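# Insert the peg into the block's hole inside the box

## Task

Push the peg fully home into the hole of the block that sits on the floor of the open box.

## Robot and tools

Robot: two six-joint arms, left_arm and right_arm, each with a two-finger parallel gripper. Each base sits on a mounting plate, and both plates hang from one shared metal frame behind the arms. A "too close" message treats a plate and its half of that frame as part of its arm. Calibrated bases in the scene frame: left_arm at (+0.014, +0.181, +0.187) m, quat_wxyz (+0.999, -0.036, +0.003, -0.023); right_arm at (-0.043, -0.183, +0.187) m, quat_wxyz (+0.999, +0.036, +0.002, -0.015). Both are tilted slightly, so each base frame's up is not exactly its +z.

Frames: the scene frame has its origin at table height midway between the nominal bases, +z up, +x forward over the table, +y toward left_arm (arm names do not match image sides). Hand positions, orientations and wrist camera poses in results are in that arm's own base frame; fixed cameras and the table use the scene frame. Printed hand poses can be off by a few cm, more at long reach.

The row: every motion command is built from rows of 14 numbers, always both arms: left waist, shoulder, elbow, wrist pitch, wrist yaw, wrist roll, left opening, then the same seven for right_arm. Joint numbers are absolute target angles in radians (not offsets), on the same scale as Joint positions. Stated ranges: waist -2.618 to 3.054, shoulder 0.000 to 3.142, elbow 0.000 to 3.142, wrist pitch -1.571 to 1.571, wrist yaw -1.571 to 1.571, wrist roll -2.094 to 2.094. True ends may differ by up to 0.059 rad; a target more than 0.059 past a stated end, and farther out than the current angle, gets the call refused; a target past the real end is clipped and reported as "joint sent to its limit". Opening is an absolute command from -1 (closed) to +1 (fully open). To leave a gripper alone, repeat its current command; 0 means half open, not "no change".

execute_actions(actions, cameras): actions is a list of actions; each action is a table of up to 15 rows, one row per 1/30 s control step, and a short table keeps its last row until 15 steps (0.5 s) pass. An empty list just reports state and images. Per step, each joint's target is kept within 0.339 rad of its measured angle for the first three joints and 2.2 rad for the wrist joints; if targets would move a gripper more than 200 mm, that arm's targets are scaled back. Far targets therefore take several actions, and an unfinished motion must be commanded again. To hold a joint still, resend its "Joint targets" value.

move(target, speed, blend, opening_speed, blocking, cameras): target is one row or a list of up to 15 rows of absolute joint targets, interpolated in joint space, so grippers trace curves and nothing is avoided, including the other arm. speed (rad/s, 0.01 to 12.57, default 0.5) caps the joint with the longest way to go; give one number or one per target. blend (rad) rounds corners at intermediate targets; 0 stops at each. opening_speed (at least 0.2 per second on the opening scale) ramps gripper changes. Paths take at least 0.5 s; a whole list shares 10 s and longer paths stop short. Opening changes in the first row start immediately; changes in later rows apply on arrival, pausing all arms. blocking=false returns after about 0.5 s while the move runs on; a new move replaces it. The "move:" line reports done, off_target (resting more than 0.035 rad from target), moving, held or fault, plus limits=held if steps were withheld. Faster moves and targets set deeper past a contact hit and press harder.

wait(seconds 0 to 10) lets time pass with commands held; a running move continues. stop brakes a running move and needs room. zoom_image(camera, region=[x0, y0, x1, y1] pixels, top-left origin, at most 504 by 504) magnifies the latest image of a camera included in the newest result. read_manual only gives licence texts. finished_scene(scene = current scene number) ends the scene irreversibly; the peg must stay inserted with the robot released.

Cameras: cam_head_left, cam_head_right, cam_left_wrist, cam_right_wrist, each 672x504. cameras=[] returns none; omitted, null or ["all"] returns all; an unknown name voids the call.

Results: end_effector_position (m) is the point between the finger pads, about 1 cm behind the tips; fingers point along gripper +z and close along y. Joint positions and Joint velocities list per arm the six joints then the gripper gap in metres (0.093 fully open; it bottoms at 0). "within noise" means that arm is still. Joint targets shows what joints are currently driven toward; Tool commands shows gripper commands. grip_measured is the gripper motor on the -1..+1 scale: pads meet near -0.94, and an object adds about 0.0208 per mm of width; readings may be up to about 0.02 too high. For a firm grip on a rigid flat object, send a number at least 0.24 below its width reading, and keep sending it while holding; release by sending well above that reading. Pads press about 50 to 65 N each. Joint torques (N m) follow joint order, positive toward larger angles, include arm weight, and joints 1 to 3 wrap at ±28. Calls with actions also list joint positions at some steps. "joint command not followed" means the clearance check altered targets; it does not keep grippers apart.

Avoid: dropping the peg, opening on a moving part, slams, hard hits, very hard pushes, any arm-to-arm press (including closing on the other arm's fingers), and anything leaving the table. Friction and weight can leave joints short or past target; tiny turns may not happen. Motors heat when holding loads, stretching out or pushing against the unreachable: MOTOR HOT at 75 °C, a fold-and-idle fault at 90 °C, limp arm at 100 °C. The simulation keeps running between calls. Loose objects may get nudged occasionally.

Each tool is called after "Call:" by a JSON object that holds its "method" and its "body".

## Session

Call:
{"method": "execute_actions", "body": {"actions": []}}

Call:
{"method": "zoom_image", "body": {"camera": "cam_head_right", "region": [180, 230, 560, 430]}}

Scene clock: 0.00 s.
left_arm: end_effector_position=(+0.3914, +0.0426, +0.0756) grip_measured=+1.000 end_effector_quat_wxyz=(+0.551, -0.064, +0.827, +0.094) | right_arm: end_effector_position=(+0.3717, -0.0222, +0.0974) grip_measured=+1.000 end_effector_quat_wxyz=(+0.587, +0.078, +0.803, -0.067)
Joint positions: left_arm=[0.018 1.617 0.392 0.832 -0.211 0.005 0.093] | right_arm=[0.054 1.489 0.296 0.877 0.253 0.064 0.093]
Joint velocities: within noise
Joint torques (N m): no reading
Heat: left arm: 29 °C; right arm: 30 °C.
Joint targets: left_arm=[0.018 1.610 0.400 0.834 -0.212 0.006] | right_arm=[0.054 1.481 0.307 0.888 0.253 0.064]
Tool commands: left_gripper/opening=+1.0 right_gripper/opening=+1.0

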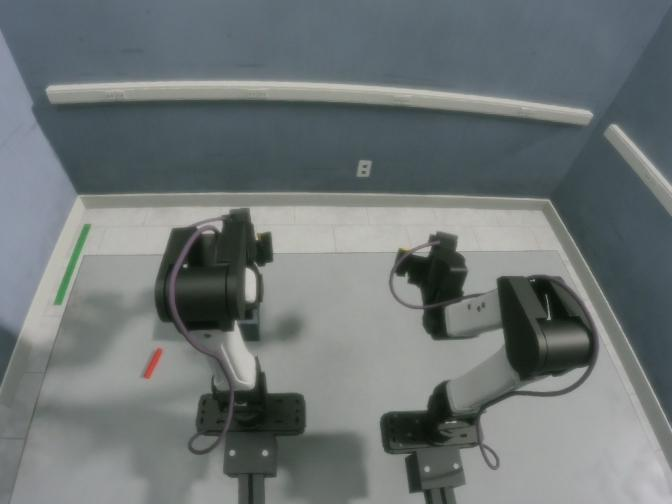

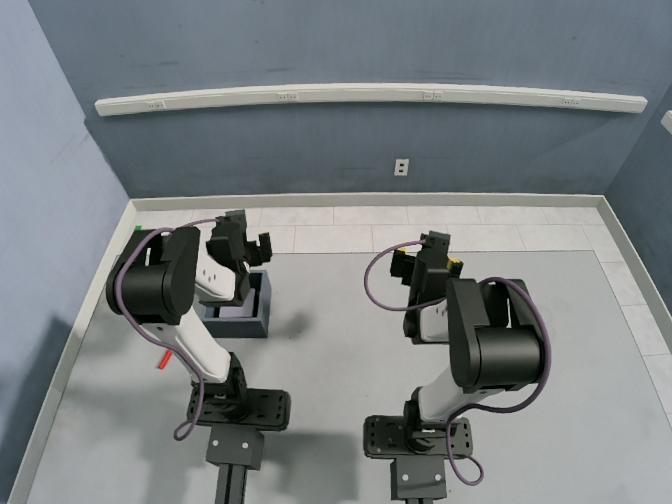

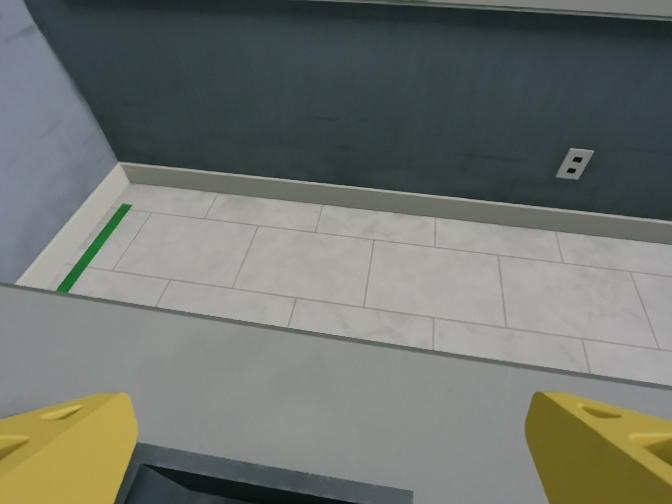

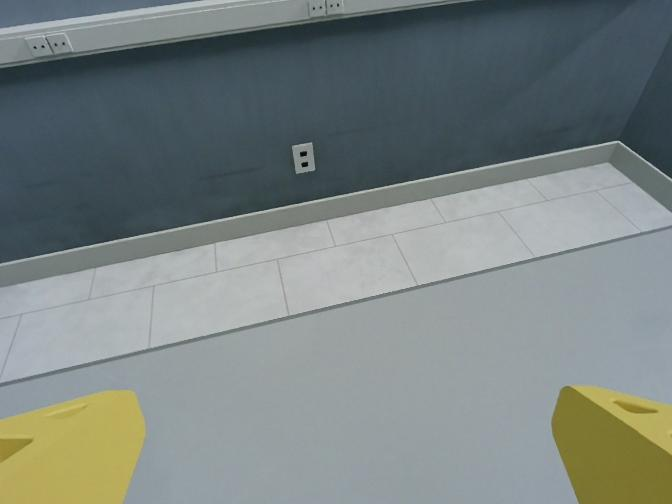

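Scaled by 1.326.

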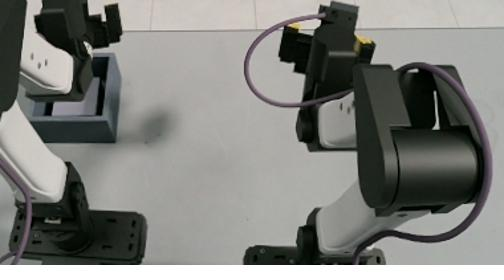

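Call:
{"method": "move", "body": {"target": [0.8,1.64,0.83,-0.77,0,0,0.1,0.054,1.481,0.307,0.888,0.253,0.064,1], "speed": 1.5, "cameras": ["cam_left_wrist","cam_head_left"]}}

Scene clock: 7.80 s.
left_arm: end_effector_position=(+0.1682, +0.1730, -0.0040) grip_measured=+0.102 end_effector_quat_wxyz=(-0.008, -0.384, +0.923, +0.001) | right_arm: end_effector_position=(+0.3717, -0.0222, +0.0974) grip_measured=+1.000 end_effector_quat_wxyz=(+0.587, +0.078, +0.803, -0.067)
Joint positions: left_arm=[0.794 1.625 0.802 -0.763 -0.007 0.005 0.05] | right_arm=[0.054 1.489 0.296 0.877 0.253 0.064 0.093]
Joint velocities: within noise
Joint torques (N m): left_arm=[0.57 -3.34 7.02 0.05 0.1 -0.1] | right_arm=[0.51 -5.05 7.35 1.97 0.08 0.08]
Heat: left arm: 30 °C; right arm: 30 °C.
Joint targets: left_arm=[0.800 1.640 0.830 -0.770 0.000 0.000] | right_arm=[0.054 1.481 0.307 0.888 0.253 0.064]
move: done
Images, in order (width x height): cam_head_left 672x504, cam_left_wrist 672x504.

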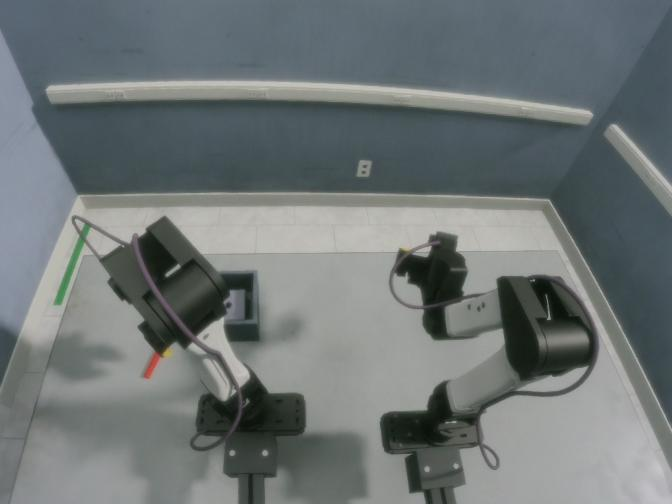

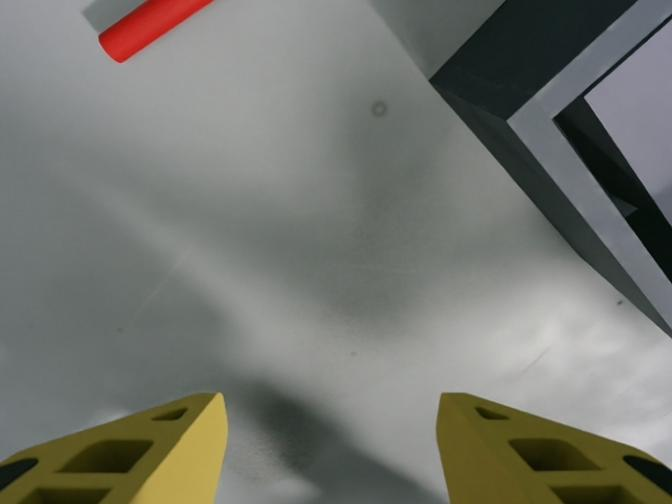

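Call:
{"method": "move", "body": {"target": [1.298,2.135,0.955,-0.243,0.469,-1.69,0.1,0.054,1.481,0.307,0.888,0.253,0.064,1], "speed": 1.5, "cameras": ["cam_left_wrist","cam_head_left"]}}

Scene clock: 36.27 s.
left_arm: end_effector_position=(+0.1641, +0.3024, -0.0876) grip_measured=+0.102 end_effector_quat_wxyz=(-0.021, +0.966, -0.097, +0.237) | right_arm: end_effector_position=(+0.3717, -0.0222, +0.0974) grip_measured=+1.000 end_effector_quat_wxyz=(+0.587, +0.078, +0.803, -0.067)
Joint positions: left_arm=[1.294 2.117 0.935 -0.254 0.462 -1.68 0.05] | right_arm=[0.054 1.489 0.296 0.877 0.253 0.064 0.093]
Joint velocities: within noise
Joint torques (N m): left_arm=[0.65 -5.68 4.92 0.5 0.36 -0.14] | right_arm=[0.57 -5.12 7.19 1.99 0.09 0.02]
Heat: left arm: 30 °C; right arm: 32 °C.
Joint targets: left_arm=[1.298 2.135 0.955 -0.243 0.469 -1.690] | right_arm=[0.054 1.481 0.307 0.888 0.253 0.064]
move: done
Images, in order (width x height): cam_head_left 672x504, cam_left_wrist 672x504.

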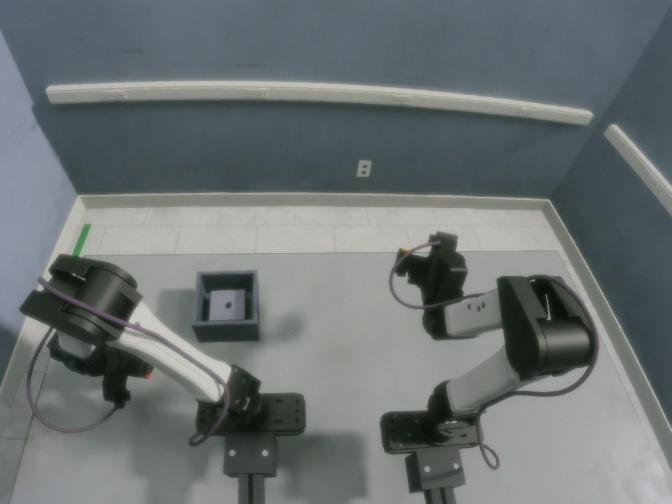

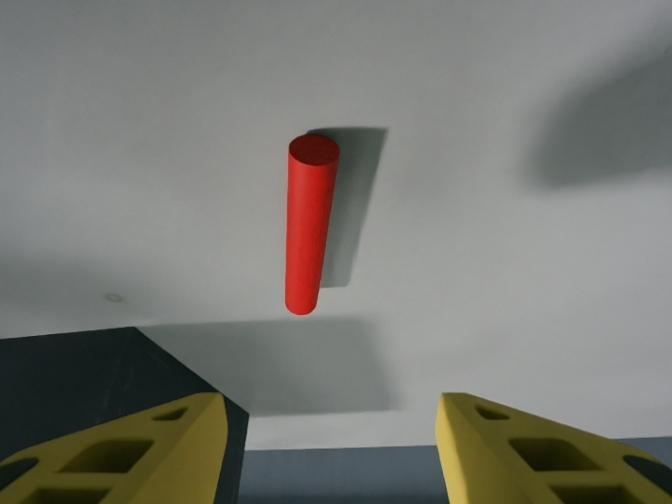

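Call:
{"method": "move", "body": {"target": [1.288,2.366,0.996,-0.100,0.475,-1.612,0.1,0.054,1.481,0.307,0.888,0.253,0.064,1], "speed": 0.4, "cameras": ["cam_left_wrist"]}}

Scene clock: 51.40 s.
left_arm: end_effector_position=(+0.1640, +0.2987, -0.1505) grip_measured=+0.102 end_effector_quat_wxyz=(-0.004, +0.964, -0.120, +0.236) | right_arm: end_effector_position=(+0.3717, -0.0222, +0.0974) grip_measured=+1.000 end_effector_quat_wxyz=(+0.587, +0.078, +0.803, -0.067)
Joint positions: left_arm=[1.294 2.35 0.978 -0.111 0.468 -1.622 0.05] | right_arm=[0.054 1.489 0.296 0.877 0.253 0.064 0.093]
Joint velocities: within noise
Joint torques (N m): left_arm=[-0.21 -6.3 3.69 0.39 0.34 0.06] | right_arm=[0.47 -4.98 7.24 2 0.09 0.03]
Heat: left arm: 32 °C; right arm: 33 °C.
Joint targets: left_arm=[1.288 2.366 0.996 -0.100 0.475 -1.612] | right_arm=[0.054 1.481 0.307 0.888 0.253 0.064]
move: done
Images, in order (width x height): cam_left_wrist 672x504.

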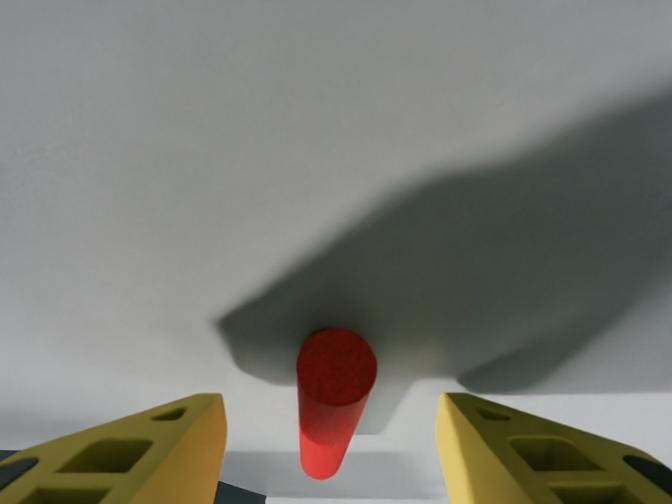

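Call:
{"method": "move", "body": {"target": [[1.294,2.366,0.996,-0.100,0.475,-1.612,0.1,0.054,1.481,0.307,0.888,0.253,0.064,1],[1.288,2.366,0.996,-0.100,0.475,-1.612,-0.95,0.054,1.481,0.307,0.888,0.253,0.064,1],[1.288,2.1,0.96,-0.32,0.475,-1.612,-0.95,0.054,1.481,0.307,0.888,0.253,0.064,1],[1.288,1.65,0.75,-0.58,0.475,-1.612,-0.95,0.054,1.481,0.307,0.888,0.253,0.064,1],[-0.208,1.565,0.27,0.795,-0.56,-0.231,-0.95,0.054,1.481,0.307,0.888,0.253,0.064,1]], "speed": [0.4,0.4,0.5,1.0,1.2], "blend": [0,0,0.05,0.08,0], "opening_speed": 1.0, "cameras": ["cam_left_wrist","cam_head_left"]}}

Scene clock: 73.90 s.
left_arm: end_effector_position=(+0.3448, +0.0186, +0.0461) grip_measured=-0.825 end_effector_quat_wxyz=(+0.518, -0.150, +0.833, +0.125) | right_arm: end_effector_position=(+0.3717, -0.0222, +0.0974) grip_measured=+1.000 end_effector_quat_wxyz=(+0.587, +0.078, +0.803, -0.067)
Joint positions: left_arm=[-0.205 1.59 0.281 0.778 -0.552 -0.24 0.006] | right_arm=[0.054 1.489 0.296 0.877 0.253 0.064 0.093]
Joint velocities: within noise
Joint torques (N m): left_arm=[-0.29 -5.59 3.47 2.2 -0.32 0.02] | right_arm=[0.46 -5.04 7.49 1.97 0.07 0.05]
Heat: left arm: 32 °C; right arm: 33 °C.
Joint targets: left_arm=[-0.208 1.565 0.270 0.795 -0.560 -0.231] | right_arm=[0.054 1.481 0.307 0.888 0.253 0.064]
move: done
Images, in order (width x height): cam_head_left 672x504, cam_left_wrist 672x504.

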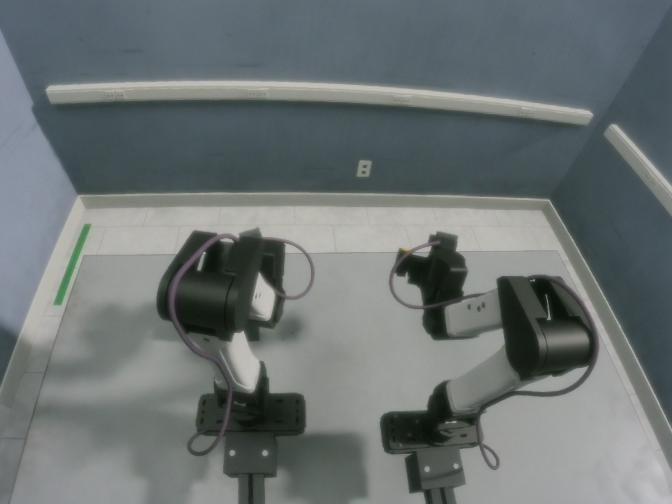

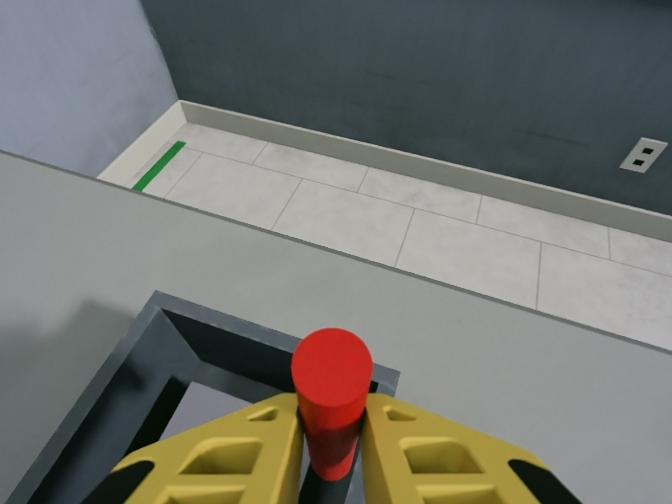

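Call:
{"method": "move", "body": {"target": [[-0.05,1.72,0.25,0.95,-0.568,-0.222,-0.95,0.054,1.481,0.307,0.888,0.253,0.064,1],[0.005,1.852,0.195,1.155,-0.568,-0.222,-0.95,0.054,1.481,0.307,0.888,0.253,0.064,1]], "speed": 0.6, "blend": 0.05, "cameras": ["cam_left_wrist"]}}

Call:
{"method": "zoom_image", "body": {"camera": "cam_left_wrist", "region": [220, 330, 450, 504]}}

Scene clock: 89.47 s.
left_arm: end_effector_position=(+0.3237, +0.0892, +0.0159) grip_measured=-0.826 end_effector_quat_wxyz=(+0.515, -0.235, +0.805, +0.180) | right_arm: end_effector_position=(+0.3717, -0.0222, +0.0974) grip_measured=+1.000 end_effector_quat_wxyz=(+0.587, +0.078, +0.803, -0.067)
Joint positions: left_arm=[-0.002 1.839 0.202 1.137 -0.562 -0.23 0.006] | right_arm=[0.054 1.489 0.296 0.877 0.253 0.064 0.093]
Joint velocities: within noise
Joint torques (N m): left_arm=[0.55 -2.92 1.91 2.19 -0.28 0.01] | right_arm=[0.42 -5.08 7.36 2 0.05 0.06]
Heat: left arm: 33 °C; right arm: 34 °C.
Joint targets: left_arm=[0.005 1.852 0.195 1.155 -0.568 -0.222] | right_arm=[0.054 1.481 0.307 0.888 0.253 0.064]
move: done
Images, in order (width x height): cam_left_wrist 672x504.

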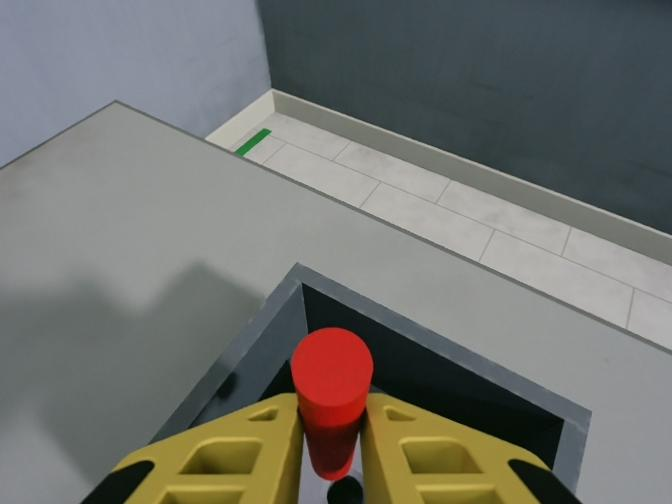

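Scaled by 2.191.

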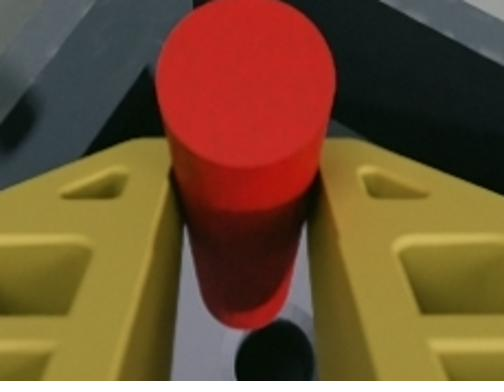

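Call:
{"method": "move", "body": {"target": [[-0.09,1.81,0.37,0.79,-0.8,-0.53,-0.95,0.054,1.481,0.307,0.888,0.253,0.064,1],[-0.19,1.944,0.547,0.462,-1.055,-0.846,-0.95,0.054,1.481,0.307,0.888,0.253,0.064,1]], "speed": 0.7, "blend": 0.08, "cameras": ["cam_left_wrist"]}}

Call:
{"method": "zoom_image", "body": {"camera": "cam_left_wrist", "region": [220, 330, 450, 504]}}

Scene clock: 122.97 s.
left_arm: end_effector_position=(+0.3283, +0.0871, +0.0017) grip_measured=-0.826 end_effector_quat_wxyz=(+0.467, -0.411, +0.730, +0.282) | right_arm: end_effector_position=(+0.3717, -0.0222, +0.0974) grip_measured=+1.000 end_effector_quat_wxyz=(+0.587, +0.078, +0.803, -0.067)
Joint positions: left_arm=[-0.184 1.928 0.526 0.467 -1.044 -0.834 0.006] | right_arm=[0.054 1.489 0.296 0.877 0.253 0.064 0.093]
Joint velocities: within noise
Joint torques (N m): left_arm=[-0.69 -4.04 5.07 1.25 -0.69 -0.17] | right_arm=[0.58 -5.01 7.23 2 0.05 0.02]
Heat: left arm: 31 °C; right arm: 35 °C.
Joint targets: left_arm=[-0.190 1.944 0.547 0.462 -1.055 -0.846] | right_arm=[0.054 1.481 0.307 0.888 0.253 0.064]
move: done
Images, in order (width x height): cam_left_wrist 672x504.

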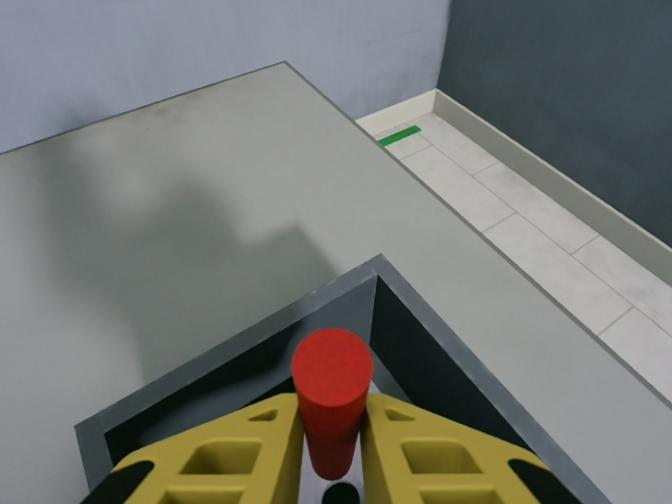

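Scaled by 2.191.

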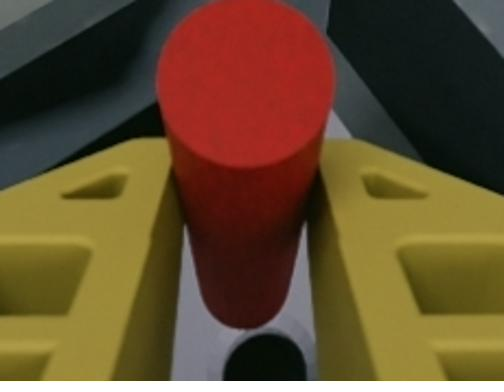

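Call:
{"method": "move", "body": {"target": [-0.201,2.123,0.524,0.648,-1.055,-0.846,-0.95,0.054,1.481,0.307,0.888,0.253,0.064,1], "speed": 0.35, "cameras": ["cam_left_wrist"]}}

Call:
{"method": "zoom_image", "body": {"camera": "cam_left_wrist", "region": [220, 330, 450, 504]}}

Scene clock: 136.23 s.
left_arm: end_effector_position=(+0.3269, +0.0847, -0.0340) grip_measured=-0.826 end_effector_quat_wxyz=(+0.465, -0.405, +0.734, +0.284) | right_arm: end_effector_position=(+0.3717, -0.0222, +0.0974) grip_measured=+1.000 end_effector_quat_wxyz=(+0.587, +0.078, +0.803, -0.067)
Joint positions: left_arm=[-0.193 2.108 0.526 0.633 -1.047 -0.835 0.006] | right_arm=[0.054 1.489 0.296 0.877 0.253 0.064 0.093]
Joint velocities: within noise
Joint torques (N m): left_arm=[-0.77 -4.51 2.09 1.42 -0.67 -0.17] | right_arm=[0.47 -5.12 7.31 1.97 0.07 0.04]
Heat: left arm: 31 °C; right arm: 36 °C.
Joint targets: left_arm=[-0.201 2.123 0.524 0.648 -1.055 -0.846] | right_arm=[0.054 1.481 0.307 0.888 0.253 0.064]
move: done
Images, in order (width x height): cam_left_wrist 672x504.

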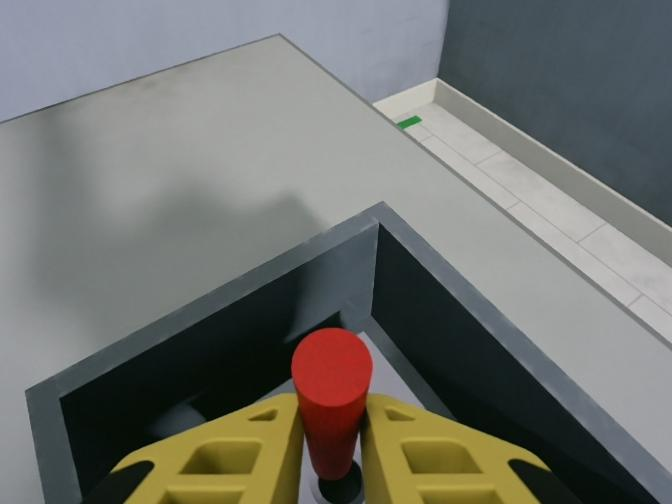

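Scaled by 2.191.

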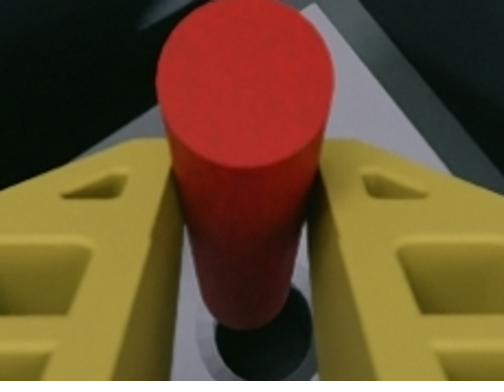

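Call:
{"method": "move", "body": {"target": [-0.220,2.186,0.525,0.715,-1.055,-0.846,-0.95,0.054,1.481,0.307,0.888,0.253,0.064,1], "speed": 0.25, "cameras": ["cam_left_wrist"]}}

Call:
{"method": "zoom_image", "body": {"camera": "cam_left_wrist", "region": [220, 330, 450, 504]}}

Scene clock: 144.20 s.
left_arm: end_effector_position=(+0.3276, +0.0786, -0.0453) grip_measured=-0.826 end_effector_quat_wxyz=(+0.469, -0.399, +0.737, +0.278) | right_arm: end_effector_position=(+0.3717, -0.0222, +0.0974) grip_measured=+1.000 end_effector_quat_wxyz=(+0.587, +0.078, +0.803, -0.067)
Joint positions: left_arm=[-0.212 2.17 0.526 0.7 -1.047 -0.835 0.006] | right_arm=[0.054 1.489 0.296 0.877 0.253 0.064 0.093]
Joint velocities: within noise
Joint torques (N m): left_arm=[-0.79 -4.56 1.81 1.47 -0.67 -0.16] | right_arm=[0.51 -5.15 7.28 1.97 0.08 0.03]
Heat: left arm: 31 °C; right arm: 36 °C.
Joint targets: left_arm=[-0.220 2.186 0.525 0.715 -1.055 -0.846] | right_arm=[0.054 1.481 0.307 0.888 0.253 0.064]
move: done
Images, in order (width x height): cam_left_wrist 672x504.

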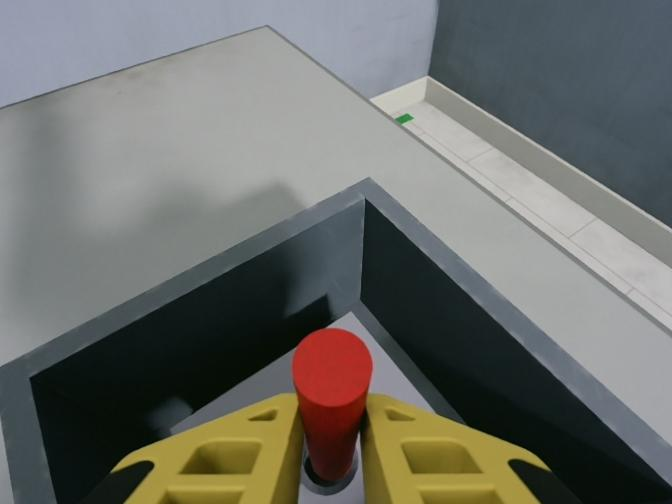

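Scaled by 2.191.

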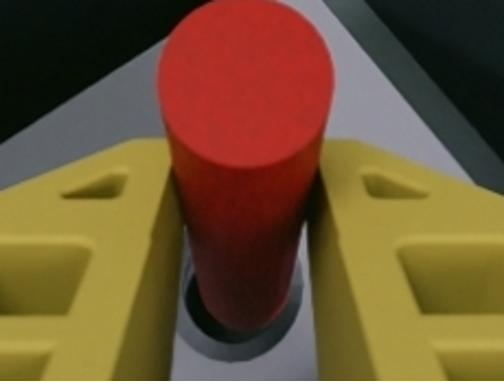

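Call:
{"method": "move", "body": {"target": [-0.198,2.272,0.561,0.786,-1.055,-0.846,-0.95,0.054,1.481,0.307,0.888,0.253,0.064,1], "speed": 0.2, "cameras": ["cam_left_wrist"]}}

Call:
{"method": "zoom_image", "body": {"camera": "cam_left_wrist", "region": [220, 330, 450, 504]}}

Scene clock: 152.60 s.
left_arm: end_effector_position=(+0.3297, +0.0804, -0.0603) grip_measured=-0.826 end_effector_quat_wxyz=(+0.470, -0.403, +0.734, +0.278) | right_arm: end_effector_position=(+0.3717, -0.0222, +0.0974) grip_measured=+1.000 end_effector_quat_wxyz=(+0.587, +0.078, +0.803, -0.067)
Joint positions: left_arm=[-0.205 2.255 0.547 0.771 -1.047 -0.835 0.006] | right_arm=[0.054 1.489 0.296 0.877 0.253 0.064 0.093]
Joint velocities: within noise
Joint torques (N m): left_arm=[0.42 -4.74 2.8 1.48 -0.68 -0.17] | right_arm=[0.57 -4.94 7.28 1.98 0.08 0.01]
Heat: left arm: 31 °C; right arm: 36 °C.
Joint targets: left_arm=[-0.198 2.272 0.561 0.786 -1.055 -0.846] | right_arm=[0.054 1.481 0.307 0.888 0.253 0.064]
move: done
Images, in order (width x height): cam_left_wrist 672x504.

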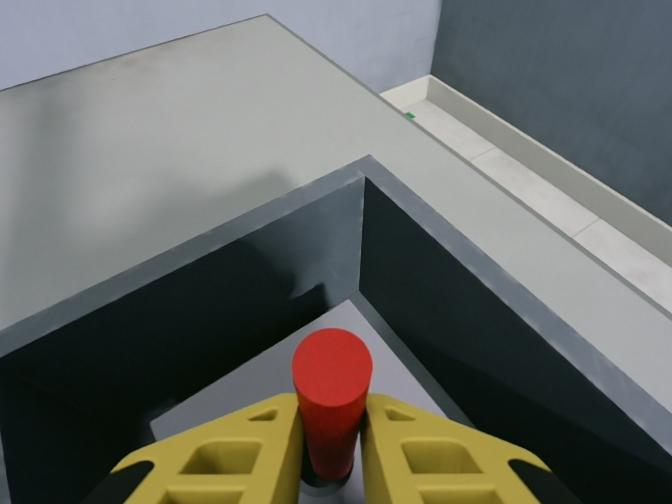

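Scaled by 2.191.

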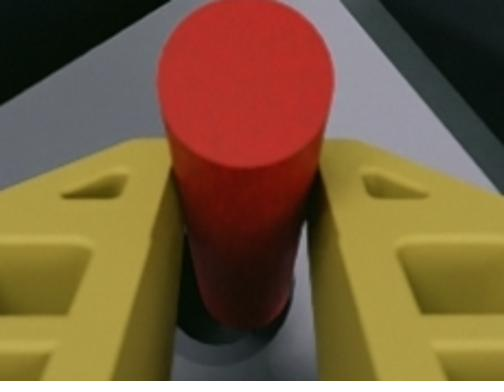

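Call:
{"method": "move", "body": {"target": [-0.193,2.334,0.570,0.843,-1.055,-0.846,-0.95,0.054,1.481,0.307,0.888,0.253,0.064,1], "speed": 0.2, "cameras": ["cam_left_wrist"]}}

Call:
{"method": "zoom_image", "body": {"camera": "cam_left_wrist", "region": [220, 330, 450, 504]}}

Scene clock: 158.97 s.
left_arm: end_effector_position=(+0.3281, +0.0826, -0.0715) grip_measured=-0.826 end_effector_quat_wxyz=(+0.470, -0.405, +0.732, +0.281) | right_arm: end_effector_position=(+0.3717, -0.0222, +0.0974) grip_measured=+1.000 end_effector_quat_wxyz=(+0.587, +0.078, +0.803, -0.067)
Joint positions: left_arm=[-0.201 2.317 0.556 0.823 -1.053 -0.835 0.006] | right_arm=[0.054 1.489 0.296 0.877 0.253 0.064 0.093]
Joint velocities: within noise
Joint torques (N m): left_arm=[0.39 -4.85 2.44 1.53 -0.6 -0.16] | right_arm=[0.64 -4.94 7.54 2.01 0.05 0.05]
Heat: left arm: 31 °C; right arm: 37 °C.
Joint targets: left_arm=[-0.193 2.334 0.570 0.843 -1.055 -0.846] | right_arm=[0.054 1.481 0.307 0.888 0.253 0.064]
move: done
Images, in order (width x height): cam_left_wrist 672x504.

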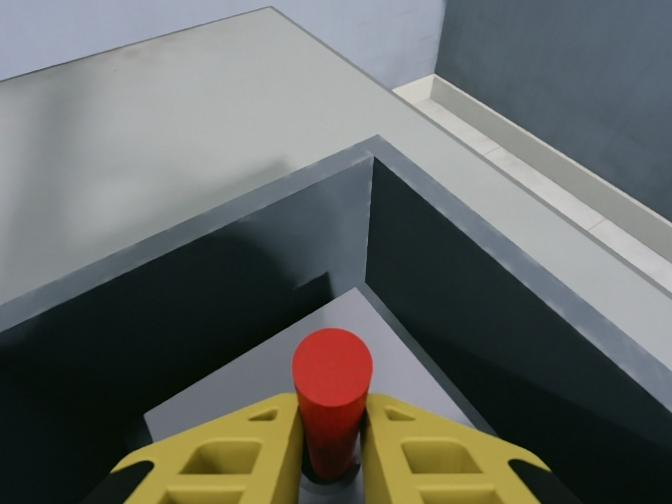

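Scaled by 2.191.

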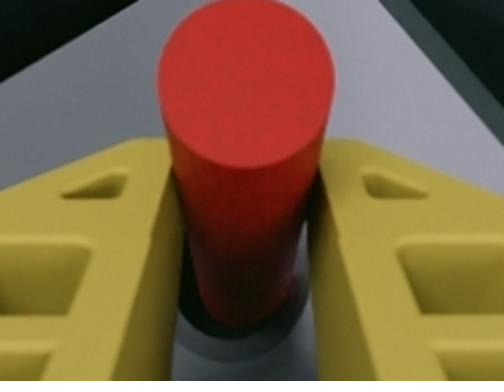

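Call:
{"method": "move", "body": {"target": [[-0.193,2.334,0.570,0.843,-1.055,-0.846,-0.95,0.054,1.481,0.307,0.888,0.253,0.064,1],[-0.193,2.334,0.570,0.843,-1.055,-0.846,-0.45,0.054,1.481,0.307,0.888,0.253,0.064,1]], "speed": 0.3, "opening_speed": 0.25, "cameras": ["cam_left_wrist"]}}

Scene clock: 170.17 s.
left_arm: end_effector_position=(+0.3289, +0.0824, -0.0709) grip_measured=-0.452 end_effector_quat_wxyz=(+0.472, -0.406, +0.731, +0.280) | right_arm: end_effector_position=(+0.3717, -0.0222, +0.0974) grip_measured=+1.000 end_effector_quat_wxyz=(+0.587, +0.078, +0.803, -0.067)
Joint positions: left_arm=[-0.201 2.317 0.556 0.83 -1.053 -0.835 0.024] | right_arm=[0.054 1.489 0.296 0.877 0.253 0.064 0.093]
Joint velocities: within noise
Joint torques (N m): left_arm=[0.39 -4.81 2.45 1.47 -0.61 -0.16] | right_arm=[0.54 -5.16 7.3 1.99 0.06 0.04]
Heat: left arm: 31 °C; right arm: 37 °C.
Joint targets: left_arm=[-0.193 2.334 0.570 0.843 -1.055 -0.846] | right_arm=[0.054 1.481 0.307 0.888 0.253 0.064]
move: done
Images, in order (width x height): cam_left_wrist 672x504.

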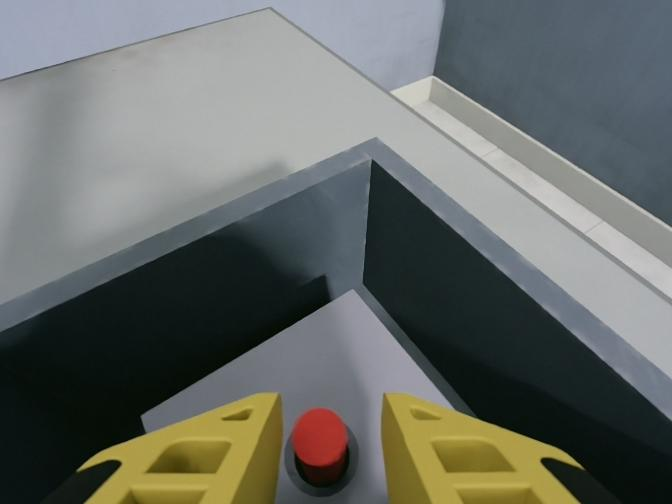

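Seated. Retract.

Call:
{"method": "move", "body": {"target": [[-0.193,2.334,0.570,0.843,-1.055,-0.846,0,0.054,1.481,0.307,0.888,0.253,0.064,1],[-0.193,2.05,0.54,0.56,-1.055,-0.846,0,0.054,1.481,0.307,0.888,0.253,0.064,1]], "speed": 0.6, "opening_speed": 1, "cameras": ["cam_left_wrist"]}}

Scene clock: 174.70 s.
left_arm: end_effector_position=(+0.3308, +0.0820, -0.0276) grip_measured=-0.002 end_effector_quat_wxyz=(+0.462, -0.400, +0.737, +0.289) | right_arm: end_effector_position=(+0.3717, -0.0222, +0.0974) grip_measured=+1.000 end_effector_quat_wxyz=(+0.587, +0.078, +0.803, -0.067)
Joint positions: left_arm=[-0.201 2.079 0.548 0.566 -1.053 -0.836 0.045] | right_arm=[0.054 1.489 0.296 0.877 0.253 0.064 0.093]
Joint velocities: within noise
Joint torques (N m): left_arm=[0.44 -8.13 1.91 1.17 -0.6 -0.16] | right_arm=[0.53 -4.97 7.36 2.02 0.08 0.01]
Heat: left arm: 32 °C; right arm: 37 °C.
Joint targets: left_arm=[-0.193 2.050 0.540 0.560 -1.055 -0.846] | right_arm=[0.054 1.481 0.307 0.888 0.253 0.064]
move: done
Images, in order (width x height): cam_left_wrist 672x504.

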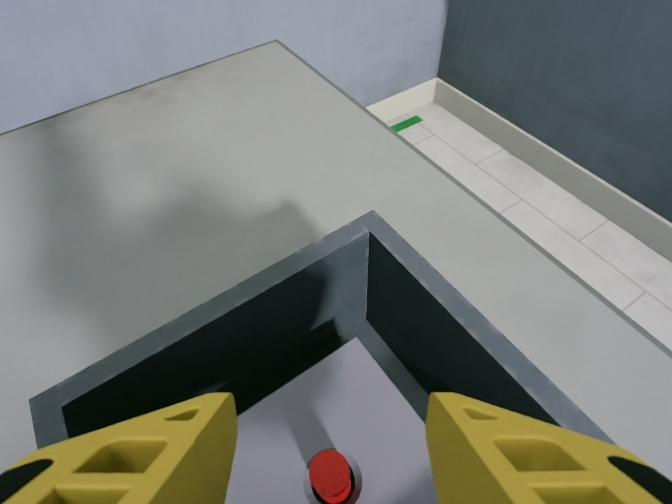

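Call:
{"method": "finished_scene", "body": {"scene": 2}}

The scene is finished: the task was done.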